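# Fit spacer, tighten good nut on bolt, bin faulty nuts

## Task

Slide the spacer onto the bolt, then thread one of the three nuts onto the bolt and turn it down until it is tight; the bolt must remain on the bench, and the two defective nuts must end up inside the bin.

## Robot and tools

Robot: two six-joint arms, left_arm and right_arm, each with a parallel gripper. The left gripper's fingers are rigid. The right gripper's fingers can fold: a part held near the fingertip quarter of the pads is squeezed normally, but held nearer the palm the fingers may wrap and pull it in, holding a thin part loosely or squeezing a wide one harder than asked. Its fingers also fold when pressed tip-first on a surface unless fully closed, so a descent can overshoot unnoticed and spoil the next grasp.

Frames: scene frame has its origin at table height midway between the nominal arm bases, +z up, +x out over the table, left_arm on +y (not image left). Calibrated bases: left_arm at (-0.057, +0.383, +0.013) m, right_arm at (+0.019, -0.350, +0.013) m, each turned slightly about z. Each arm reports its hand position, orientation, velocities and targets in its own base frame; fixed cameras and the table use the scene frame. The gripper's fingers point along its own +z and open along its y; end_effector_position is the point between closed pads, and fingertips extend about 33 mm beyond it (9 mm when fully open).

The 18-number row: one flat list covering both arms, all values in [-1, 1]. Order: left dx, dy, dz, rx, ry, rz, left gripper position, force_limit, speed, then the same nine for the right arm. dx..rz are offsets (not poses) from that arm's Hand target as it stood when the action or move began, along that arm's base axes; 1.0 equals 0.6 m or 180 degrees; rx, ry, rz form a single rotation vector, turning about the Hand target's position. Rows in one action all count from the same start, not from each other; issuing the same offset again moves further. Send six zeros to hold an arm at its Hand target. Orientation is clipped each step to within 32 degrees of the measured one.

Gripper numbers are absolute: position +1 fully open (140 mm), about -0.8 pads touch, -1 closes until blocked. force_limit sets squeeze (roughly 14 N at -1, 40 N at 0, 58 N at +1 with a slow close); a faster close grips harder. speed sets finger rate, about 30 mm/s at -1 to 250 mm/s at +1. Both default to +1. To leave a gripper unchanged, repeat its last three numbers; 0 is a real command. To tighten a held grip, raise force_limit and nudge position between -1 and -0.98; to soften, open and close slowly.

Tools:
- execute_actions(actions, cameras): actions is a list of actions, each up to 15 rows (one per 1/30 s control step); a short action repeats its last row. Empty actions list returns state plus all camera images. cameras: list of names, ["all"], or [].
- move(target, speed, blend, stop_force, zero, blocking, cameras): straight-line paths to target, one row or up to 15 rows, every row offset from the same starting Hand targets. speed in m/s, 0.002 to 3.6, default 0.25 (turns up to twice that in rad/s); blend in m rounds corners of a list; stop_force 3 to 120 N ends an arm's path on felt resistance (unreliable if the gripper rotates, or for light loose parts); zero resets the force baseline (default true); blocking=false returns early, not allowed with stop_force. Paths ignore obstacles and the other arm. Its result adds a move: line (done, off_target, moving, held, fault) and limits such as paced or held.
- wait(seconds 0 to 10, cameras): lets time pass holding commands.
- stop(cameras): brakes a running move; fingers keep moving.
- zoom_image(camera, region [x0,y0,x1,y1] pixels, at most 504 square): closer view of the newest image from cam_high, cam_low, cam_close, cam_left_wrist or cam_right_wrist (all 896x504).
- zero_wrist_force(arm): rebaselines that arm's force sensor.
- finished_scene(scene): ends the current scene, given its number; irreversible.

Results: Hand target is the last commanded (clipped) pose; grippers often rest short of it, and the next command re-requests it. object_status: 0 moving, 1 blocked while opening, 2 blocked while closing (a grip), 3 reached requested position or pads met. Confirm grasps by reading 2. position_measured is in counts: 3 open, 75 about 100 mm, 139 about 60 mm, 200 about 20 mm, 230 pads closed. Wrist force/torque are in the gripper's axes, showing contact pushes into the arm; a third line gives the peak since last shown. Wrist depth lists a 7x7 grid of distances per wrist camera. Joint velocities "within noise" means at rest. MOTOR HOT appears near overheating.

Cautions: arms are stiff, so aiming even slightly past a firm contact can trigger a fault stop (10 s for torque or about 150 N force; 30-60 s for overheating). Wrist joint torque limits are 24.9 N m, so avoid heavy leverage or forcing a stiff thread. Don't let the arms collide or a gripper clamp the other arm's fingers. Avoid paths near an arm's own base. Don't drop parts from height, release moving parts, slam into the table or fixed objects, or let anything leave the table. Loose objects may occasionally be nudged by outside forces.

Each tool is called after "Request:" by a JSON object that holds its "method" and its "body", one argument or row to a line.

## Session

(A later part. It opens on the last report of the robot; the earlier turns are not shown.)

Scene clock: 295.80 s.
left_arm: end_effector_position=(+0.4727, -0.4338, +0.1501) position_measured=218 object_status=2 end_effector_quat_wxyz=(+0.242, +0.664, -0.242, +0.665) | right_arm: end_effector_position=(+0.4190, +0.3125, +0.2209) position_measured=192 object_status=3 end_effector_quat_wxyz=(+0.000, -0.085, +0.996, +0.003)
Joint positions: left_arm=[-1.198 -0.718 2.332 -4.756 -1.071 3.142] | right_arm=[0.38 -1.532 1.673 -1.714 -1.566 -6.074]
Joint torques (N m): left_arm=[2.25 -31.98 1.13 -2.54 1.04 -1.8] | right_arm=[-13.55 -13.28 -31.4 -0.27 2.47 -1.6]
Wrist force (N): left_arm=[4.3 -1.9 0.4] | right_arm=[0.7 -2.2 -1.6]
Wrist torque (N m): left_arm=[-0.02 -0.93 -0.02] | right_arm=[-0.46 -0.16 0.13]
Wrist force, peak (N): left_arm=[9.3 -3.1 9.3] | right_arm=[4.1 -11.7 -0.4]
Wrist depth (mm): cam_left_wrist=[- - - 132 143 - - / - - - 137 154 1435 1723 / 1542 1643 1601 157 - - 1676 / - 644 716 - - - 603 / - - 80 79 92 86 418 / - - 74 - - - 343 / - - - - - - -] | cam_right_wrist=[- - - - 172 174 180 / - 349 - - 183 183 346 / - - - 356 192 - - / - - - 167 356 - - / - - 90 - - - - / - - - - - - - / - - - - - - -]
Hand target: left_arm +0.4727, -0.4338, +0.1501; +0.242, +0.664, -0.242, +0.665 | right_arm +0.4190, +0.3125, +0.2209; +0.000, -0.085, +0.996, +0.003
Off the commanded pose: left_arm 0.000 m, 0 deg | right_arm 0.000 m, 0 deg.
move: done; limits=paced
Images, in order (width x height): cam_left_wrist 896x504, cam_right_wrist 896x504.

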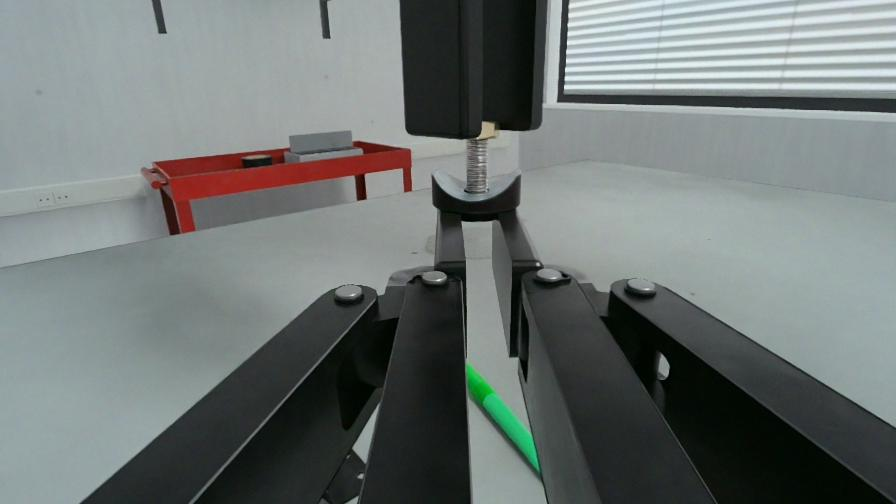

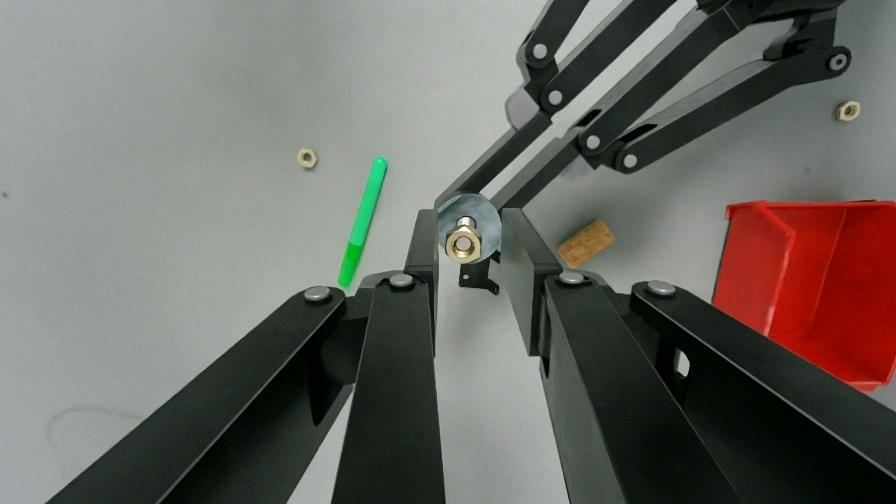

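Request:
{"method": "move", "body": {
  "target": [
    [0,0,0,0,0,0,-1,1,1,0,0,0,0,0,0,-1,0,-1],
    [0,0,0,0,0,0,-1,1,1,-0.0047,0.0034,0,0,0,0,-1,0,-1]
  ],
  "speed": 0.015
}}

Request:
{"method": "move", "body": {
  "target": [
    [0,0,0,0,0,0,-1,1,1,0,0,0,0,0,0,-0.5,0,-0.5],
    [0,0,0,0,0,0,-1,1,1,0.0047,-0.0034,0,0,0,0,-0.5,0,-0.5]
  ],
  "speed": 0.03,
  "cameras": ["cam_left_wrist","cam_right_wrist"]
}}

Request:
{"method": "zoom_image", "body": {
  "camera": "cam_right_wrist",
  "region": [440, 210, 500, 270]
}}

Request:
{"method": "zoom_image", "body": {
  "camera": "cam_left_wrist",
  "region": [440, 100, 520, 210]
}}

Scene clock: 298.90 s.
left_arm: end_effector_position=(+0.4727, -0.4338, +0.1501) position_measured=218 object_status=2 end_effector_quat_wxyz=(+0.242, +0.664, -0.242, +0.665) | right_arm: end_effector_position=(+0.4164, +0.3144, +0.2209) position_measured=212 object_status=2 end_effector_quat_wxyz=(+0.000, -0.085, +0.996, +0.003) end_effector_velocity=(-0.003, +0.002, +0.000) end_effector_angular_velocity=(-0.001, +0.001, +0.002)
Joint positions: left_arm=[-1.198 -0.718 2.332 -4.756 -1.071 3.142] | right_arm=[0.385 -1.534 1.676 -1.714 -1.566 -6.069]
Joint velocities: left_arm=[within noise] | right_arm=[0.005 -0.002 0.003 0 -0.001 0.003]
Joint torques (N m): left_arm=[2.71 -31.76 1.6 -2.58 -5.08 -1.8] | right_arm=[23.57 -32.14 -8.42 -4.88 5.31 1.61]
Wrist force (N): left_arm=[-4.4 -11.4 -14.8] | right_arm=[-3.1 -19.7 -10.1]
Wrist torque (N m): left_arm=[0.22 -0.52 -0.28] | right_arm=[0.35 -0.22 -0.02]
Wrist force, peak (N): left_arm=[-6.5 -11.7 -14.1] | right_arm=[-3.1 -19.7 -10.1]
Wrist depth (mm): cam_left_wrist=[- - - 132 - - - / - - - 135 - - - / 1380 1734 1561 154 - - - / - 603 632 - 107 553 - / - 474 80 79 92 91 423 / 342 - 74 - - - - / - - - - - - -] | cam_right_wrist=[- - - 336 172 174 176 / - - - 343 183 184 - / - - - 189 191 - - / - - - - 355 - - / - - 84 - - - - / - - - - - - - / - - - - - - -]
Hand target: left_arm +0.4727, -0.4338, +0.1501; +0.242, +0.664, -0.242, +0.665 | right_arm +0.4162, +0.3145, +0.2209; +0.000, -0.085, +0.996, +0.003
Off the commanded pose: left_arm 0.000 m, 0 deg | right_arm 0.000 m, 0 deg.
move: done

Scene clock: 300.10 s.
left_arm: end_effector_position=(+0.4727, -0.4338, +0.1501) position_measured=218 object_status=2 end_effector_quat_wxyz=(+0.242, +0.664, -0.242, +0.665) | right_arm: end_effector_position=(+0.4188, +0.3127, +0.2209) position_measured=192 object_status=3 end_effector_quat_wxyz=(+0.000, -0.085, +0.996, +0.003)
Joint positions: left_arm=[-1.198 -0.718 2.332 -4.756 -1.071 3.142] | right_arm=[0.38 -1.532 1.673 -1.714 -1.566 -6.074]
Joint torques (N m): left_arm=[3.03 -31.8 -0.96 -2.45 2.31 -1.8] | right_arm=[-13.99 -15.32 -31.61 -1.2 -2.4 -1.84]
Wrist force (N): left_arm=[5.5 -1.3 -0.1] | right_arm=[0.1 -1.6 -1.3]
Wrist torque (N m): left_arm=[0.10 -1.18 -0.02] | right_arm=[-0.34 -0.05 0.13]
Wrist force, peak (N): left_arm=[-5.8 -11.7 -14.1] | right_arm=[-3.0 -19.4 -9.8]
Wrist depth (mm): cam_left_wrist=[- - - 131 143 - - / 1622 - - 137 2230 - - / 1581 1496 1611 155 - - - / 1771 - - - 125 - - / 448 474 80 79 92 83 421 / - - 74 - - - 339 / - - - - - - -] | cam_right_wrist=[- 320 328 - 172 174 175 / 356 - - - 183 183 - / 360 - 356 190 192 - 390 / 376 - - 167 144 360 - / 402 - 90 - - - - / - - - - - - - / - - - - - - -]
Hand target: left_arm +0.4727, -0.4338, +0.1501; +0.242, +0.664, -0.242, +0.665 | right_arm +0.4190, +0.3125, +0.2209; +0.000, -0.085, +0.996, +0.003
Off the commanded pose: left_arm 0.000 m, 0 deg | right_arm 0.000 m, 0 deg.
move: done
Images, in order (width x height): cam_left_wrist 896x504, cam_right_wrist 896x504.

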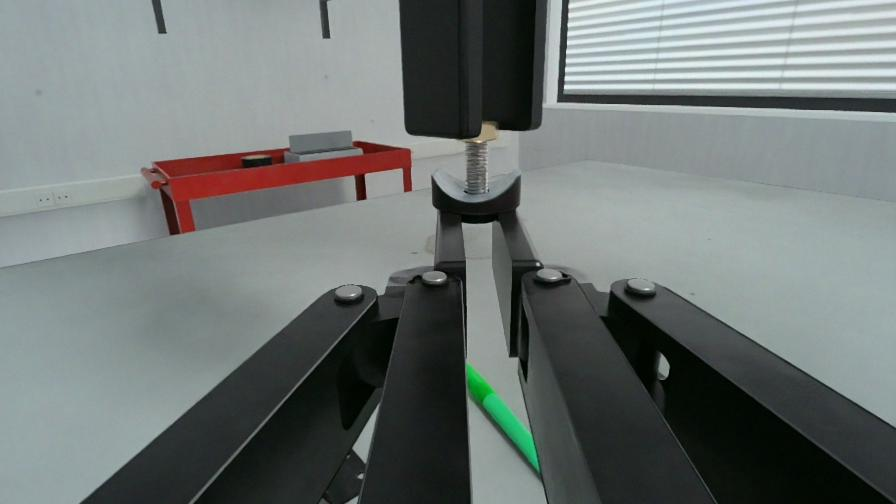

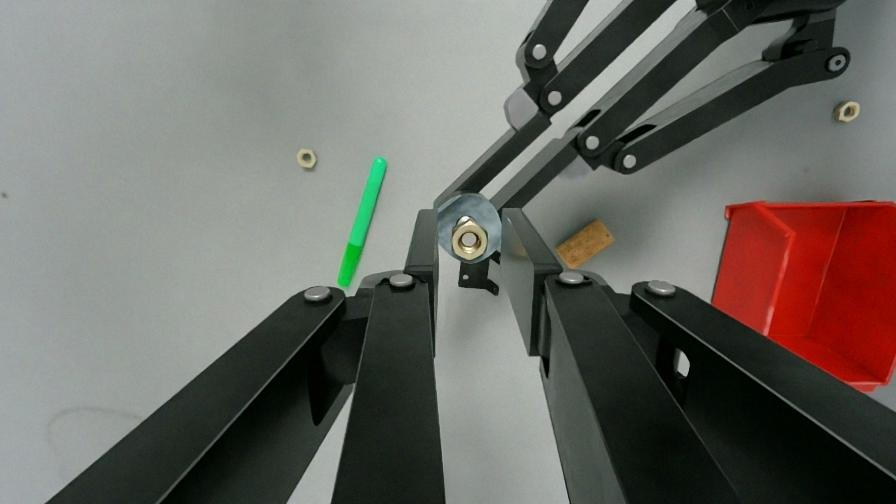

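Scaled by 8.400 from the camera's 896x504 image, which has a finer 1280x720 frame.

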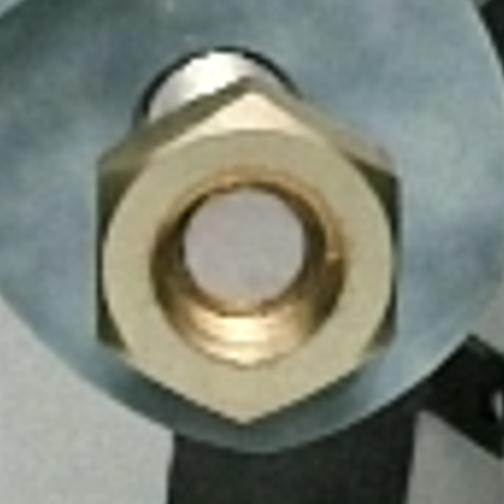

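Scaled by 4.582 from the camera's 896x504 image, which has a finer 1280x720 frame.

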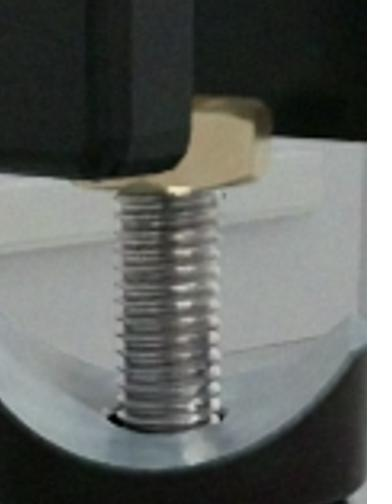

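Request:
{"method": "move", "body": {
  "target": [
    [0,0,0,0,0,0,-1,1,1,0,0,0,0,0,0,-1,0,-1],
    [0,0,0,0,0,0,-1,1,1,0,0,-0.0009,0,0,-0.9444,-1,0,-1]
  ],
  "speed": 0.8
}}

Request:
{"method": "move", "body": {
  "target": [0,0,0,0,0,0,-1,1,1,0,0,-0.00098,0,0,-0.9444,-1,0,-1],
  "speed": 0.8,
  "cameras": ["cam_left_wrist","cam_right_wrist"]
}}

Request:
{"method": "zoom_image", "body": {
  "camera": "cam_left_wrist",
  "region": [440, 100, 520, 210]
}}

Scene clock: 304.37 s.
left_arm: end_effector_position=(+0.4727, -0.4338, +0.1501) position_measured=218 object_status=2 end_effector_quat_wxyz=(+0.242, +0.664, -0.242, +0.665) | right_arm: end_effector_position=(+0.4190, +0.3125, +0.2204) position_measured=212 object_status=2 end_effector_quat_wxyz=(+0.003, +0.985, +0.172, +0.000)
Joint positions: left_arm=[-1.198 -0.718 2.332 -4.756 -1.071 3.142] | right_arm=[0.386 -1.528 1.67 -1.712 -1.576 -3.101]
Joint torques (N m): left_arm=[2.59 -31.67 -9.43 -2.49 -1.26 -1.8] | right_arm=[12.64 -12.8 -30.96 -0.92 -2.84 1.83]
Wrist force (N): left_arm=[1.2 -1.9 2.3] | right_arm=[-2.0 -3.0 -4.0]
Wrist torque (N m): left_arm=[0.12 -1.10 -0.04] | right_arm=[-0.28 -0.03 -0.09]
Wrist force, peak (N): left_arm=[-2.2 -8.3 -2.5] | right_arm=[-4.8 -7.6 -8.2]
Wrist depth (mm): cam_left_wrist=[- 1665 - 129 - - - / - 1850 - 136 2135 - - / 1892 1551 1654 155 - - - / 1542 - - - - - - / 450 - 80 79 93 83 - / 361 - 74 - - - - / - - - - - - -] | cam_right_wrist=[- - 316 327 - - - / - - 337 - 336 - - / - - - - 352 377 - / 386 219 203 169 - 400 406 / - 217 84 - - - - / 220 - - - - - - / - - - - - - -]
Hand target: left_arm +0.4727, -0.4338, +0.1501; +0.242, +0.664, -0.242, +0.665 | right_arm +0.4190, +0.3125, +0.2204; +0.003, +0.985, +0.172, +0.000
Off the commanded pose: left_arm 0.000 m, 0 deg | right_arm 0.000 m, 0 deg.
move: done

Scene clock: 307.37 s.
left_arm: end_effector_position=(+0.4727, -0.4338, +0.1501) position_measured=218 object_status=2 end_effector_quat_wxyz=(+0.242, +0.664, -0.242, +0.665) | right_arm: end_effector_position=(+0.4190, +0.3125, +0.2198) position_measured=212 object_status=2 end_effector_quat_wxyz=(-0.001, -0.257, +0.966, +0.003)
Joint positions: left_arm=[-1.198 -0.718 2.332 -4.756 -1.071 3.142] | right_arm=[0.38 -1.53 1.674 -1.714 -1.565 -0.141]
Joint torques (N m): left_arm=[3.5 -31.94 -10.37 -2.38 -0.22 -1.81] | right_arm=[13.4 -13.72 -31.49 0.15 -2.41 1.38]
Wrist force (N): left_arm=[3.8 -0.4 -0.6] | right_arm=[-1.1 -1.3 -2.8]
Wrist torque (N m): left_arm=[0.09 -1.02 0.00] | right_arm=[-0.33 0.04 -0.08]
Wrist force, peak (N): left_arm=[1.3 -4.7 -5.0] | right_arm=[3.6 -6.7 -4.9]
Wrist depth (mm): cam_left_wrist=[- - 2356 128 - - - / - - 2117 137 - - - / - 1336 1622 154 - - - / - - - - 520 - - / 452 472 80 79 93 83 398 / 358 - 74 - - - - / - - - - - - -] | cam_right_wrist=[- - 326 - 331 176 169 / - - 324 - 184 184 180 / - - - - 193 194 200 / - - - 146 132 - - / - - 84 - - - 407 / - - - - - - - / - - - - - - -]
Hand target: left_arm +0.4727, -0.4338, +0.1501; +0.242, +0.664, -0.242, +0.665 | right_arm +0.4190, +0.3125, +0.2198; -0.001, -0.257, +0.966, +0.003
Off the commanded pose: left_arm 0.000 m, 0 deg | right_arm 0.000 m, 0 deg.
move: done
Images, in order (width x height): cam_left_wrist 896x504, cam_right_wrist 896x504.

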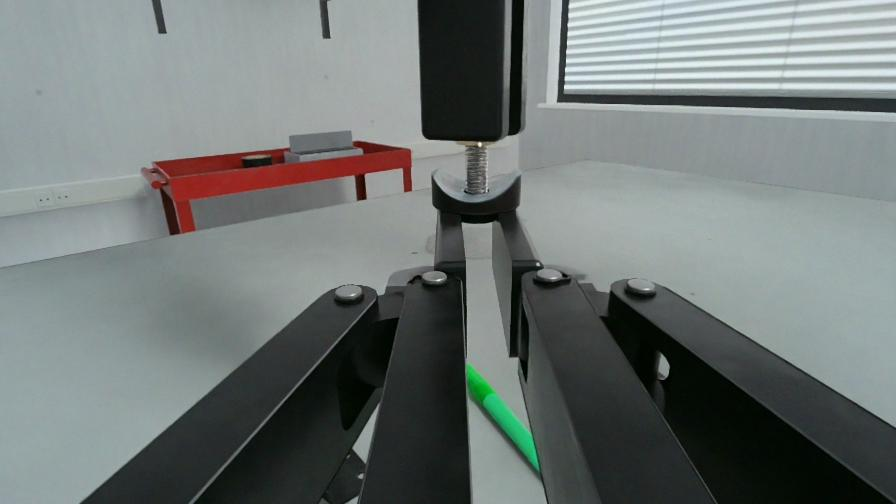

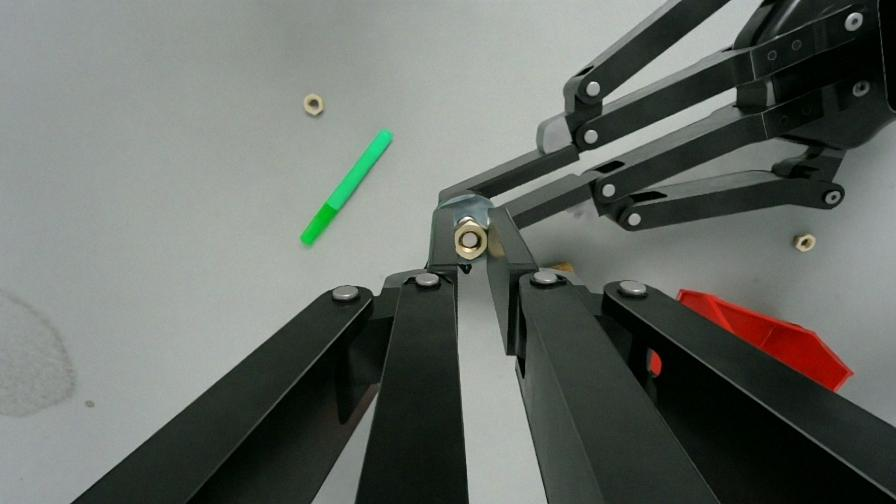

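Scaled by 4.582 from the camera's 896x504 image, which has a finer 1280x720 frame.

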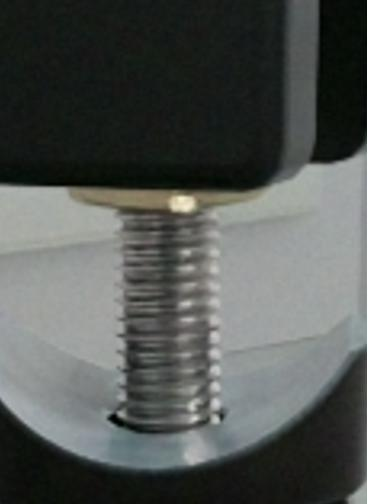

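Request:
{"method": "move", "body": {
  "target": [
    [0,0,0,0,0,0,-1,1,1,0,0,-0.0009,0,0,-0.9444,-1,0,-1],
    [0,0,0,0,0,0,-1,1,1,0,0,-0.00188,0,0,0.1111,-1,0,-1],
    [0,0,0,0,0,0,-1,1,1,0,0,-0.002,0,0,0.0017,-1,0,-1]
  ],
  "speed": 0.8,
  "blend": [0.01,0.01,0],
  "cameras": ["cam_left_wrist","cam_right_wrist"]
}}

Request:
{"method": "zoom_image", "body": {
  "camera": "cam_left_wrist",
  "region": [440, 100, 520, 210]
}}

Request:
{"method": "zoom_image", "body": {
  "camera": "cam_right_wrist",
  "region": [440, 210, 500, 270]
}}

Scene clock: 312.70 s.
left_arm: end_effector_position=(+0.4727, -0.4338, +0.1501) position_measured=218 object_status=2 end_effector_quat_wxyz=(+0.242, +0.664, -0.242, +0.665) | right_arm: end_effector_position=(+0.4190, +0.3125, +0.2186) position_measured=212 object_status=2 end_effector_quat_wxyz=(-0.001, -0.260, +0.966, +0.003)
Joint positions: left_arm=[-1.198 -0.718 2.332 -4.756 -1.071 3.142] | right_arm=[0.38 -1.53 1.677 -1.717 -1.565 6.137]
Joint torques (N m): left_arm=[4.13 -31.37 -7.52 -2.43 -1.55 -1.78] | right_arm=[12.15 -14.89 -31.91 -0.23 -2.47 1.61]
Wrist force (N): left_arm=[4.3 -0.7 0.0] | right_arm=[-0.9 -1.8 -2.5]
Wrist torque (N m): left_arm=[0.05 -0.97 0.00] | right_arm=[-0.41 0.01 -0.08]
Wrist force, peak (N): left_arm=[-0.7 -9.5 -3.3] | right_arm=[-6.4 -8.0 -6.8]
Wrist depth (mm): cam_left_wrist=[- - 1878 128 - - - / - - - 137 - - - / - 1461 1699 154 - - - / - 668 - - 118 - - / - - 80 79 93 83 378 / 361 - 74 - - - 341 / - - - - - - -] | cam_right_wrist=[- - - 322 - 172 169 / - - - - 183 181 179 / - - - - 193 193 193 / - - - 168 129 - - / - - 84 - - - - / - - - - - - - / - - - - - - -]
Hand target: left_arm +0.4727, -0.4338, +0.1501; +0.242, +0.664, -0.242, +0.665 | right_arm +0.4190, +0.3125, +0.2186; -0.001, -0.260, +0.966, +0.003
Off the commanded pose: left_arm 0.000 m, 0 deg | right_arm 0.000 m, 0 deg.
move: done
Images, in order (width x height): cam_left_wrist 896x504, cam_right_wrist 896x504.

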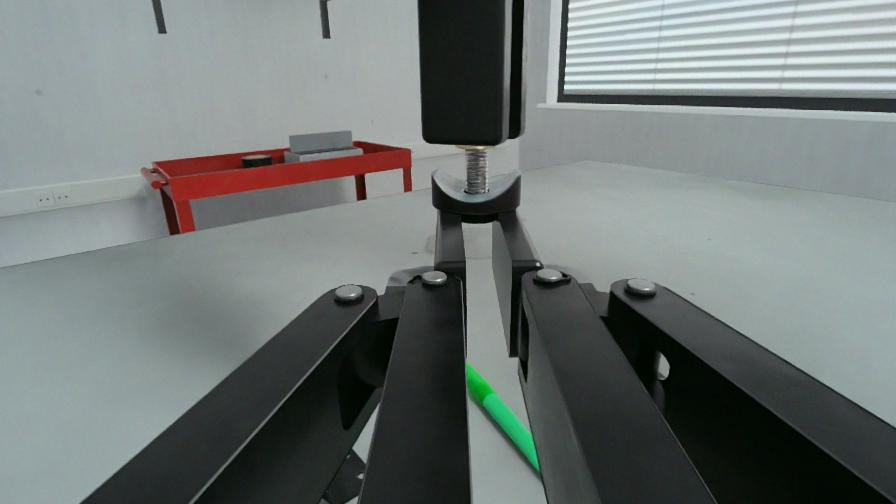

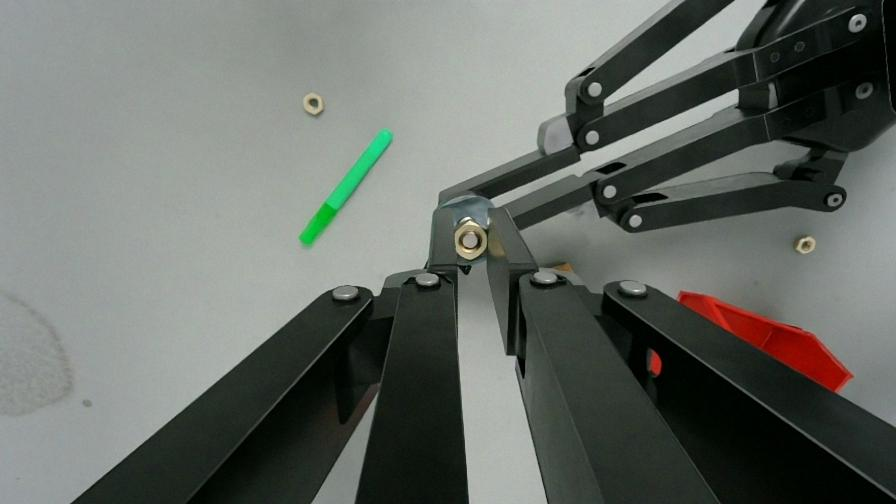

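Scaled by 4.582 from the camera's 896x504 image, which has a finer 1280x720 frame.

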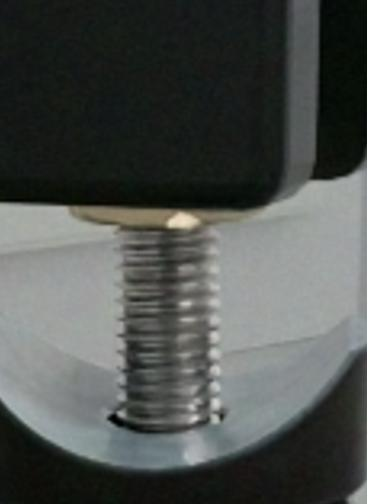

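Scaled by 8.400 from the camera's 896x504 image, which has a finer 1280x720 frame.

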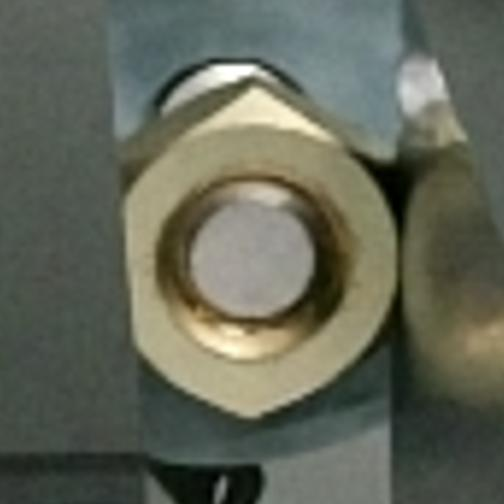

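Request:
{"method": "move", "body": {
  "target": [
    [0,0,0,0,0,0,-1,1,1,0,0,0,0,0,0,-0.5,0,0],
    [0,0,0,0,0,0,-1,1,1,0,0,0.0175,0,0,0.05,-0.5,0,0],
    [0,0,0,0,0,0,-1,1,1,0,0,0.0175,0,0,0.9167,-0.5,0,0],
    [0,0,0,0,0,0,-1,1,1,0,0,0.0175,0,0,-0.1667,-0.5,0,0],
    [0,0,0,0,0,0,-1,1,1,0,0,0.0175,0,0,0.75,-0.5,0,0],
    [0,0,0,0,0,0,-1,1,1,0,0,0.0175,0,0,-0.3333,-0.5,0,0],
    [0,0,0,0,0,0,-1,1,1,0,0,0,0,0,-0.3333,-0.5,0,0]
  ],
  "speed": [0.5,0.1,1.4,1.4,1.4,1.4,0.1],
  "blend": [0,0.003,0.01,0.01,0.01,0.003,0],
  "cameras": ["cam_left_wrist","cam_right_wrist"]
}}

Request:
{"method": "zoom_image", "body": {
  "camera": "cam_right_wrist",
  "region": [440, 210, 500, 270]
}}

Request:
{"method": "zoom_image", "body": {
  "camera": "cam_left_wrist",
  "region": [440, 100, 520, 210]
}}

Scene clock: 321.20 s.
left_arm: end_effector_position=(+0.4727, -0.4338, +0.1501) position_measured=218 object_status=2 end_effector_quat_wxyz=(+0.242, +0.664, -0.242, +0.665) | right_arm: end_effector_position=(+0.4190, +0.3125, +0.2186) position_measured=192 object_status=3 end_effector_quat_wxyz=(+0.001, +0.258, +0.966, +0.003)
Joint positions: left_arm=[-1.198 -0.718 2.332 -4.756 -1.071 3.142] | right_arm=[0.381 -1.533 1.681 -1.724 -1.568 -5.38]
Joint torques (N m): left_arm=[5.2 -36.1 -4.47 -0.31 1.42 -1.81] | right_arm=[-12.09 -13.06 -30.94 -0.52 2.32 -1.57]
Wrist force (N): left_arm=[3.7 -2.6 0.2] | right_arm=[-0.1 -1.8 -1.3]
Wrist torque (N m): left_arm=[-0.16 -0.80 -0.02] | right_arm=[-0.39 0.00 0.13]
Wrist force, peak (N): left_arm=[-8.7 1.6 3.3] | right_arm=[4.4 -2.8 -11.0]
Wrist depth (mm): cam_left_wrist=[- 1632 1747 - - - - / - 1487 - - 144 - - / 1523 1601 1532 155 - - - / - - - - - - 578 / 457 480 80 79 93 86 461 / 343 - 74 - - - - / - - - - - - -] | cam_right_wrist=[320 - - 169 171 - - / - - - 179 186 - - / - 366 - 187 - 358 - / - - - 167 109 - 381 / 404 - 90 - - 398 411 / - - - - - - - / - - - - - - -]
Hand target: left_arm +0.4727, -0.4338, +0.1501; +0.242, +0.664, -0.242, +0.665 | right_arm +0.4190, +0.3125, +0.2186; +0.001, +0.258, +0.966, +0.003
Off the commanded pose: left_arm 0.000 m, 0 deg | right_arm 0.000 m, 0 deg.
move: done; limits=paced
Images, in order (width x height): cam_left_wrist 896x504, cam_right_wrist 896x504.

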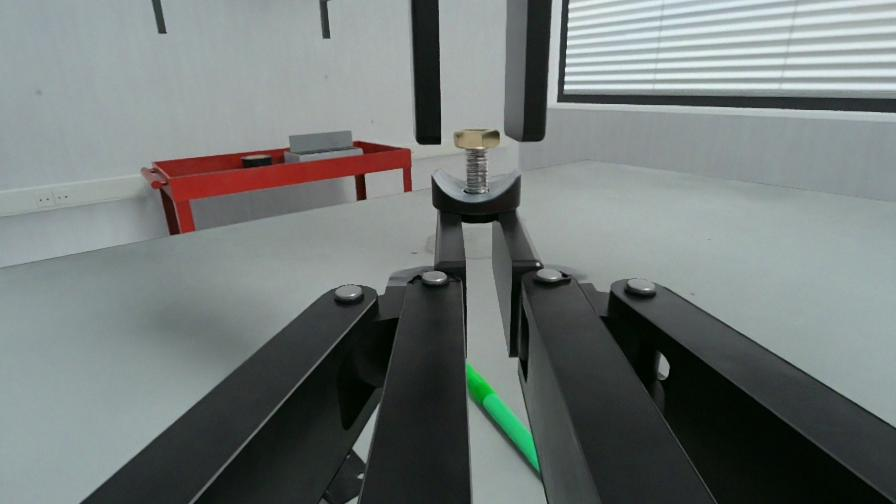

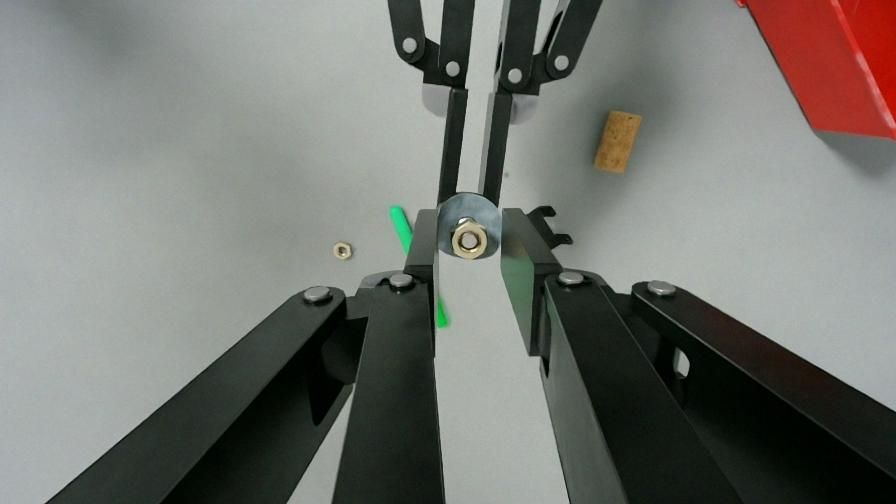

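Scaled by 8.400 from the camera's 896x504 image, which has a finer 1280x720 frame.

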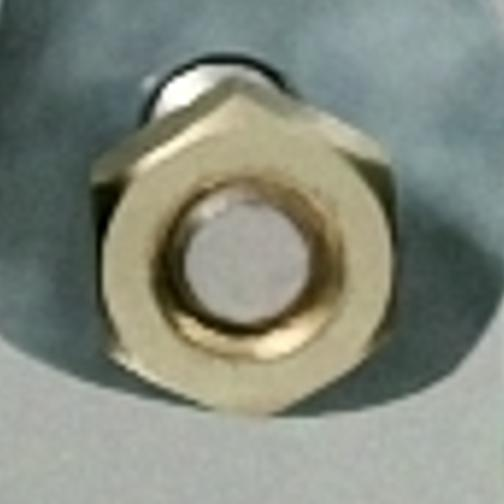

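Scaled by 4.582 from the camera's 896x504 image, which has a finer 1280x720 frame.

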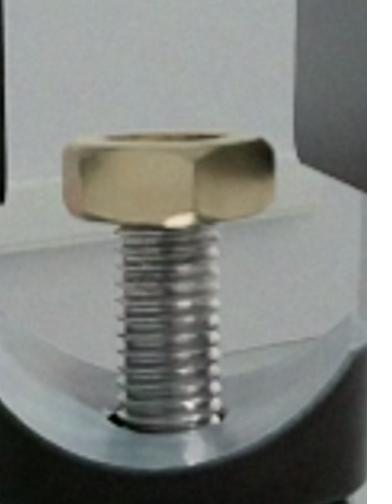

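Request:
{"method": "move", "body": {
  "target": [
    [0,0,0,0,0,0,-1,1,1,0,0,0.001,0,0,0,-1,0,-1],
    [0,0,0,0,0,0,-1,1,1,0,0,0.00005,0,0,-0.9167,-1,0,-1],
    [0,0,0,0,0,0,-1,1,1,0,0,-0.0009,0,0,0.1667,-1,0,-1],
    [0,0,0,0,0,0,-1,1,1,0,0,-0.00185,0,0,-0.75,-1,0,-1],
    [0,0,0,0,0,0,-1,1,1,0,0,-0.0028,0,0,0.3333,-1,0,-1]
  ],
  "speed": [0.1,0.9,0.9,0.9,0.9],
  "blend": [0,0.01,0.01,0.01,0],
  "cameras": ["cam_left_wrist","cam_right_wrist"]
}}

Request:
{"method": "zoom_image", "body": {
  "camera": "cam_left_wrist",
  "region": [440, 100, 520, 210]
}}

Scene clock: 329.97 s.
left_arm: end_effector_position=(+0.4727, -0.4338, +0.1501) position_measured=218 object_status=2 end_effector_quat_wxyz=(+0.242, +0.664, -0.242, +0.665) | right_arm: end_effector_position=(+0.4190, +0.3125, +0.2169) position_measured=212 object_status=2 end_effector_quat_wxyz=(-0.001, -0.260, +0.966, +0.003) end_effector_velocity=(-0.001, +0.000, +0.000) end_effector_angular_velocity=(-0.001, +0.001, -0.003)
Joint positions: left_arm=[-1.198 -0.718 2.332 -4.756 -1.071 3.142] | right_arm=[0.38 -1.529 1.68 -1.722 -1.565 6.137]
Joint velocities: left_arm=[within noise] | right_arm=[0.002 0 0 0.001 -0.001 0.005]
Joint torques (N m): left_arm=[5.9 -35.71 -0.15 -0.26 -0.44 -1.87] | right_arm=[13.58 -14.06 -32.25 -0.62 -1.96 1.67]
Wrist force (N): left_arm=[2.9 -4.0 -0.1] | right_arm=[0.8 -2.8 -1.8]
Wrist torque (N m): left_arm=[-0.28 -0.85 -0.06] | right_arm=[-0.41 -0.09 -0.08]
Wrist force, peak (N): left_arm=[4.7 -9.9 -11.0] | right_arm=[2.1 -15.4 -4.5]
Wrist depth (mm): cam_left_wrist=[- 1461 - 128 - - - / - - - 137 2473 1878 - / 1322 1395 1532 155 - 1135 - / - - - 158 108 - 566 / - - 80 79 92 86 418 / 344 - 74 - - - 340 / - - - - - - -] | cam_right_wrist=[316 - 324 - - 172 168 / - 329 341 - 180 179 178 / - 355 345 186 189 191 194 / 370 - 371 167 - - 389 / - - 84 - - - - / - - - - - - - / - - - - - - -]
Hand target: left_arm +0.4727, -0.4338, +0.1501; +0.242, +0.664, -0.242, +0.665 | right_arm +0.4190, +0.3125, +0.2169; -0.001, -0.260, +0.966, +0.003
Off the commanded pose: left_arm 0.000 m, 0 deg | right_arm 0.000 m, 0 deg.
move: done
Images, in order (width x height): cam_left_wrist 896x504, cam_right_wrist 896x504.

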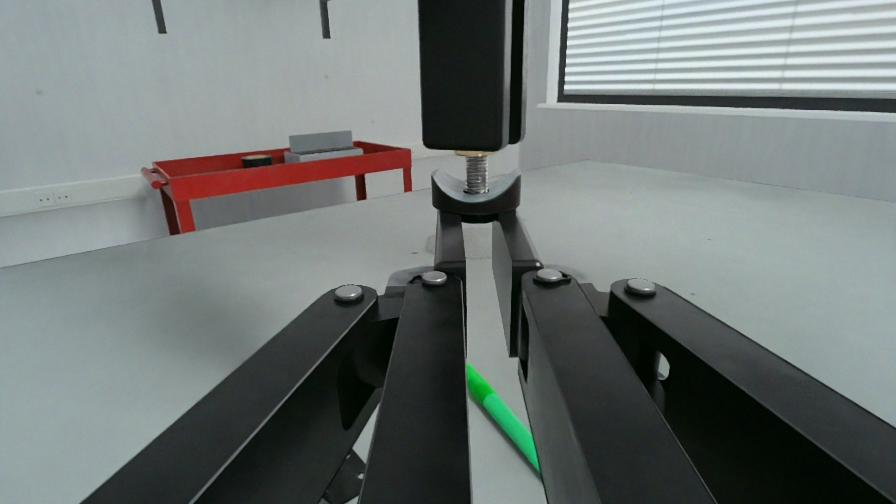

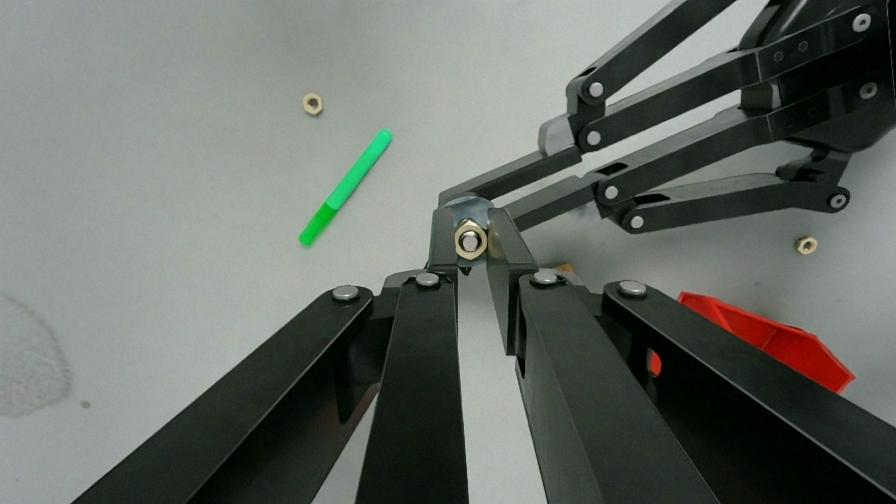

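Scaled by 4.582 from the camera's 896x504 image, which has a finer 1280x720 frame.

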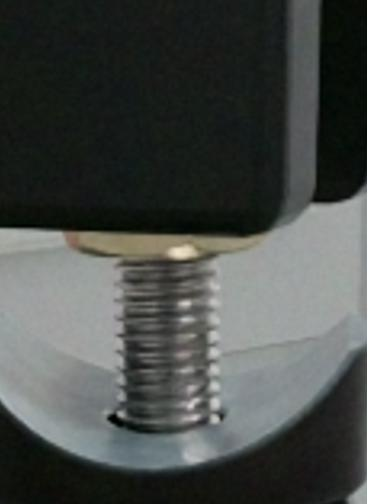

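Request:
{"method": "move", "body": {
  "target": [
    [0,0,0,0,0,0,-1,1,1, 0,0,0,0,0,0,-0.5,0,0],
    [0,0,0,0,0,0,-1,1,1, 0,0,0.0175,0,0,0.05,-0.5,0,0],
    [0,0,0,0,0,0,-1,1,1, 0,0,0.0175,0,0,0.9167,-0.5,0,0],
    [0,0,0,0,0,0,-1,1,1, 0,0,0.0175,0,0,-0.1667,-0.5,0,0],
    [0,0,0,0,0,0,-1,1,1, 0,0,0.0175,0,0,0.75,-0.5,0,0],
    [0,0,0,0,0,0,-1,1,1, 0,0,0.0175,0,0,-0.3333,-0.5,0,0],
    [0,0,0,0,0,0,-1,1,1, 0,0,0,0,0,-0.3333,-0.5,0,0]
  ],
  "speed": [0.5,0.1,1.4,1.4,1.4,1.4,0.1],
  "blend": [0,0.003,0.01,0.01,0.01,0.003,0],
  "cameras": ["cam_right_wrist","cam_left_wrist"]
}}

Request:
{"method": "zoom_image", "body": {
  "camera": "cam_right_wrist",
  "region": [440, 210, 500, 270]
}}

Request:
{"method": "zoom_image", "body": {
  "camera": "cam_left_wrist",
  "region": [440, 100, 520, 210]
}}

Scene clock: 338.97 s.
left_arm: end_effector_position=(+0.4727, -0.4338, +0.1501) position_measured=218 object_status=2 end_effector_quat_wxyz=(+0.242, +0.664, -0.242, +0.665) | right_arm: end_effector_position=(+0.4190, +0.3125, +0.2169) position_measured=192 object_status=3 end_effector_quat_wxyz=(+0.001, +0.258, +0.966, +0.003)
Joint positions: left_arm=[-1.198 -0.718 2.332 -4.756 -1.071 3.142] | right_arm=[0.381 -1.532 1.685 -1.728 -1.568 -5.38]
Joint torques (N m): left_arm=[6.85 -36.18 3.58 -0.18 1.37 -1.75] | right_arm=[-13.91 -14.62 -31.46 -0.67 2.37 -1.56]
Wrist force (N): left_arm=[5.5 -2.3 0.1] | right_arm=[0.3 -2.0 -1.5]
Wrist torque (N m): left_arm=[-0.11 -1.15 -0.02] | right_arm=[-0.42 -0.08 0.12]
Wrist force, peak (N): left_arm=[-11.7 0.4 5.0] | right_arm=[5.8 -4.0 -14.4]
Wrist depth (mm): cam_left_wrist=[1514 - - - 136 - - / 1357 - - - 141 - - / - 1461 1622 154 - - 1688 / - 712 645 - 119 - - / 458 - 80 79 92 83 425 / 362 - 74 - - - - / - - - - - - -] | cam_right_wrist=[326 - - 168 168 - - / - - 348 177 181 - - / - 348 357 183 - 363 - / - - - 166 127 - 385 / - - 90 - - - - / 420 - - - - - - / - - - - - - -]
Hand target: left_arm +0.4727, -0.4338, +0.1501; +0.242, +0.664, -0.242, +0.665 | right_arm +0.4190, +0.3125, +0.2169; +0.001, +0.258, +0.966, +0.003
Off the commanded pose: left_arm 0.000 m, 0 deg | right_arm 0.000 m, 0 deg.
move: done; limits=paced
Images, in order (width x height): cam_left_wrist 896x504, cam_right_wrist 896x504.

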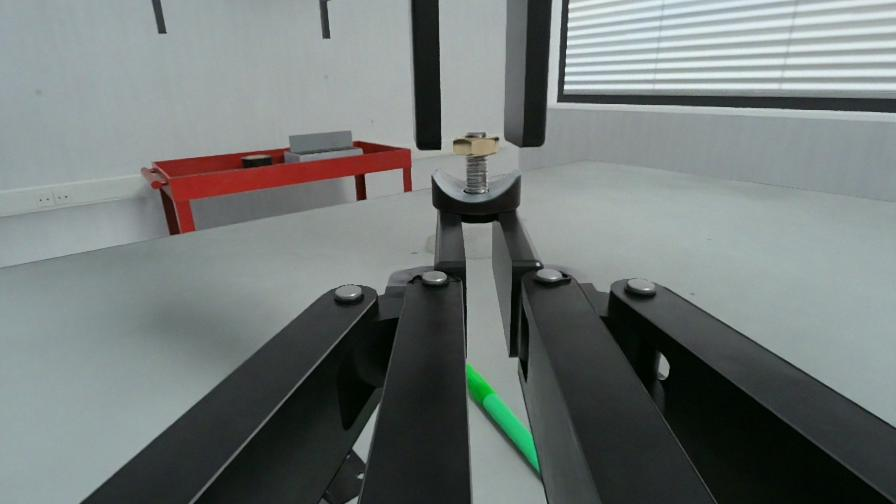

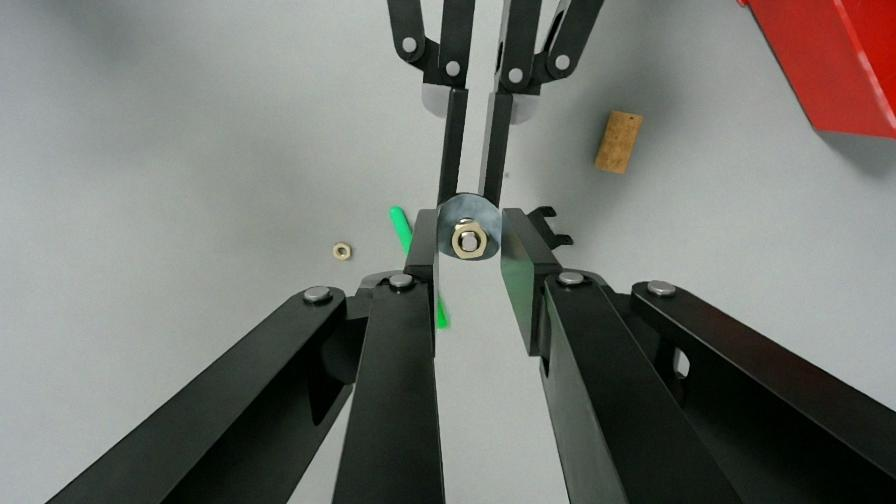

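Scaled by 8.400 from the camera's 896x504 image, which has a finer 1280x720 frame.

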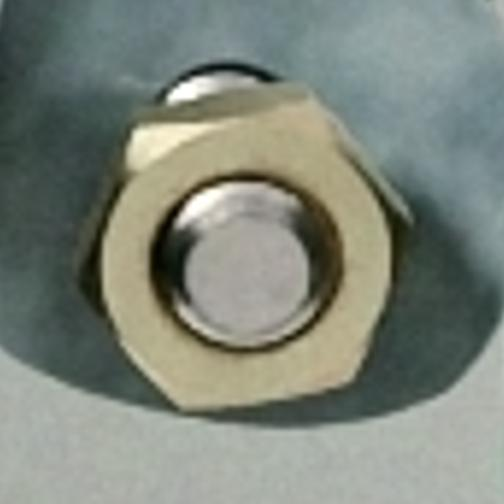

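Scaled by 4.582 from the camera's 896x504 image, which has a finer 1280x720 frame.

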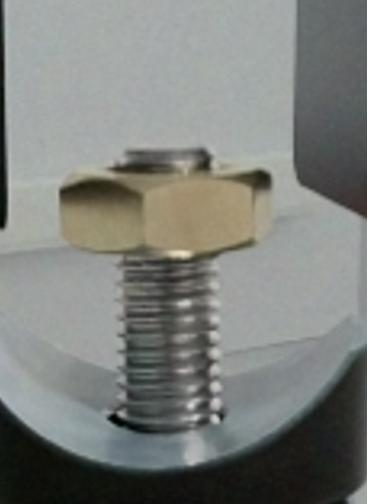

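Request:
{"method": "move", "body": {
  "target": [
    [0,0,0,0,0,0,-1,1,1, 0,0,0.001,0,0,0,-1,0,-1],
    [0,0,0,0,0,0,-1,1,1, 0,0,0.00005,0,0,-0.9167,-1,0,-1],
    [0,0,0,0,0,0,-1,1,1, 0,0,-0.0009,0,0,0.1667,-1,0,-1],
    [0,0,0,0,0,0,-1,1,1, 0,0,-0.00185,0,0,-0.75,-1,0,-1],
    [0,0,0,0,0,0,-1,1,1, 0,0,-0.0028,0,0,0.3333,-1,0,-1]
  ],
  "speed": [0.1,0.8,0.8,0.8,0.8],
  "blend": [0,0.01,0.01,0.01,0]
}}

Request:
{"method": "move", "body": {
  "target": [
    [0,0,0,0,0,0,-1,1,1, 0,0,0,0,0,0,-0.5,0,0],
    [0,0,0,0,0,0,-1,1,1, 0,0,0.0175,0,0,0.05,-0.5,0,0],
    [0,0,0,0,0,0,-1,1,1, 0,0,0.0175,0,0,0.9167,-0.5,0,0],
    [0,0,0,0,0,0,-1,1,1, 0,0,0.0175,0,0,-0.1667,-0.5,0,0],
    [0,0,0,0,0,0,-1,1,1, 0,0,0.0175,0,0,0.75,-0.5,0,0],
    [0,0,0,0,0,0,-1,1,1, 0,0,0.0175,0,0,-0.3333,-0.5,0,0],
    [0,0,0,0,0,0,-1,1,1, 0,0,0,0,0,-0.3333,-0.5,0,0]
  ],
  "speed": [0.5,0.1,1.4,1.4,1.4,1.4,0.1],
  "blend": [0,0.003,0.01,0.01,0.01,0.003,0],
  "cameras": ["cam_right_wrist","cam_left_wrist"]
}}

Request:
{"method": "zoom_image", "body": {
  "camera": "cam_right_wrist",
  "region": [440, 210, 500, 270]
}}

Request:
{"method": "zoom_image", "body": {
  "camera": "cam_left_wrist",
  "region": [440, 100, 520, 210]
}}

Scene clock: 348.93 s.
left_arm: end_effector_position=(+0.4727, -0.4338, +0.1501) position_measured=218 object_status=2 end_effector_quat_wxyz=(+0.242, +0.664, -0.242, +0.665) | right_arm: end_effector_position=(+0.4190, +0.3125, +0.2152) position_measured=211 object_status=2 end_effector_quat_wxyz=(-0.001, -0.260, +0.966, +0.003)
Joint positions: left_arm=[-1.198 -0.718 2.332 -4.756 -1.071 3.142] | right_arm=[0.38 -1.529 1.684 -1.726 -1.565 6.137]
Joint torques (N m): left_arm=[8 -37.89 -0.6 -0.21 0.74 -1.72] | right_arm=[14.59 -13.83 -30.44 -0.77 -2.12 1.92]
Wrist force (N): left_arm=[3.4 -3.8 0.5] | right_arm=[0.9 -2.2 -1.9]
Wrist torque (N m): left_arm=[-0.10 -1.09 -0.07] | right_arm=[-0.34 0.05 -0.07]
Wrist force, peak (N): left_arm=[14.2 -5.0 0.3] | right_arm=[7.7 -9.2 -4.0]
Wrist depth (mm): cam_left_wrist=[- - 1878 129 - - - / - 1711 2031 137 2871 2099 - / - 1561 1611 154 - - - / - - - - - - - / - - 80 79 93 83 418 / 341 - 74 - - - 340 / - - - - - - -] | cam_right_wrist=[- - 323 - 185 172 167 / - - - - 181 177 176 / - - - 194 187 190 192 / - - - 145 - - - / - - 84 - - - - / - - - - - - - / - - - - - - -]
Hand target: left_arm +0.4727, -0.4338, +0.1501; +0.242, +0.664, -0.242, +0.665 | right_arm +0.4190, +0.3125, +0.2152; -0.001, -0.260, +0.966, +0.003
Off the commanded pose: left_arm 0.000 m, 0 deg | right_arm 0.000 m, 0 deg.
move: done

Scene clock: 356.83 s.
left_arm: end_effector_position=(+0.4727, -0.4338, +0.1501) position_measured=218 object_status=2 end_effector_quat_wxyz=(+0.242, +0.664, -0.242, +0.665) | right_arm: end_effector_position=(+0.4190, +0.3125, +0.2152) position_measured=192 object_status=3 end_effector_quat_wxyz=(+0.001, +0.258, +0.966, +0.003)
Joint positions: left_arm=[-1.198 -0.718 2.332 -4.756 -1.071 3.142] | right_arm=[0.381 -1.532 1.689 -1.732 -1.568 -5.38]
Joint torques (N m): left_arm=[7.87 -34.9 -8.9 -0.18 1.55 -1.7] | right_arm=[-14.06 -12.43 -31.51 -0.51 2.28 -1.66]
Wrist force (N): left_arm=[4.3 -2.5 0.6] | right_arm=[0.0 -1.8 -1.6]
Wrist torque (N m): left_arm=[-0.15 -0.93 -0.02] | right_arm=[-0.39 -0.02 0.13]
Wrist force, peak (N): left_arm=[-8.7 1.3 4.1] | right_arm=[5.1 -3.0 -13.4]
Wrist depth (mm): cam_left_wrist=[- - - 129 - - - / 1461 - - - 143 - - / 1523 1591 1551 154 - - - / - 570 682 - - 588 541 / 453 460 80 79 93 86 450 / 363 - 75 - - - - / - - - - - - -] | cam_right_wrist=[- - 306 166 169 - - / - - - 175 331 351 - / - 370 - 186 - - - / - - - 167 108 - 373 / - - 90 - - - - / - - - - - - - / - - - - - - -]
Hand target: left_arm +0.4727, -0.4338, +0.1501; +0.242, +0.664, -0.242, +0.665 | right_arm +0.4190, +0.3125, +0.2152; +0.001, +0.258, +0.966, +0.003
Off the commanded pose: left_arm 0.000 m, 0 deg | right_arm 0.000 m, 0 deg.
move: done; limits=paced
Images, in order (width x height): cam_left_wrist 896x504, cam_right_wrist 896x504.

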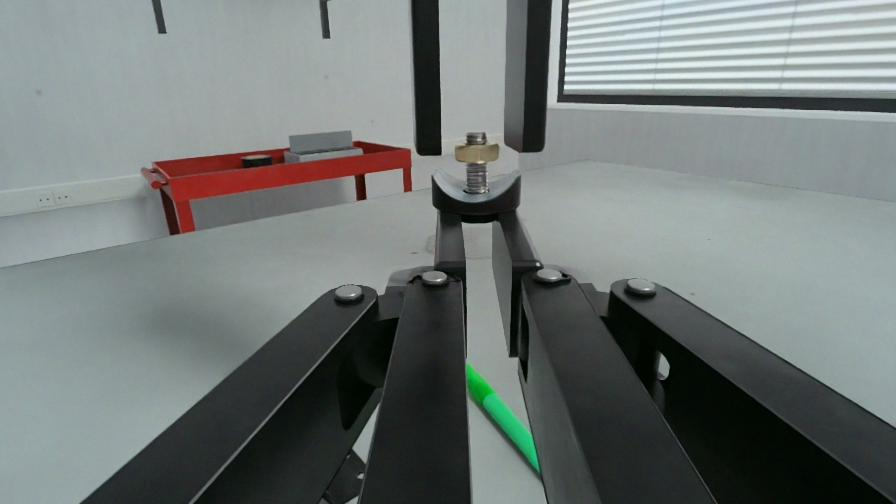

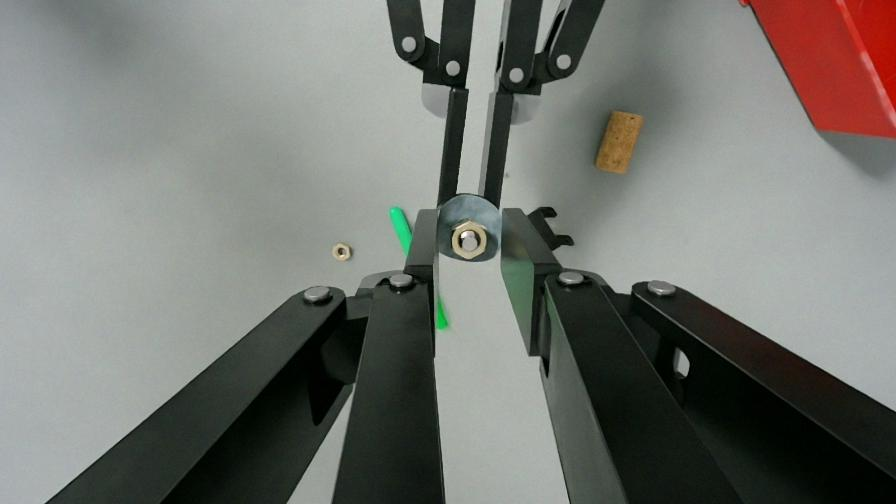

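Scaled by 8.400 from the camera's 896x504 image, which has a finer 1280x720 frame.

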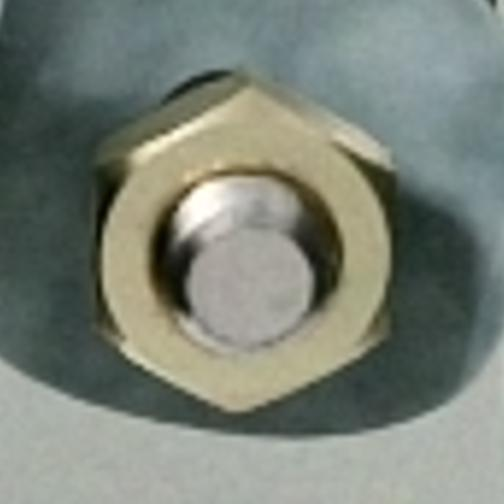

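Scaled by 4.582 from the camera's 896x504 image, which has a finer 1280x720 frame.

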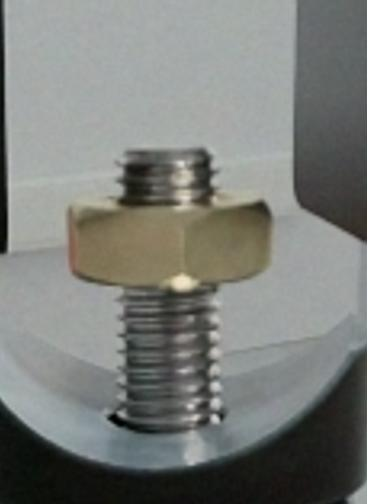

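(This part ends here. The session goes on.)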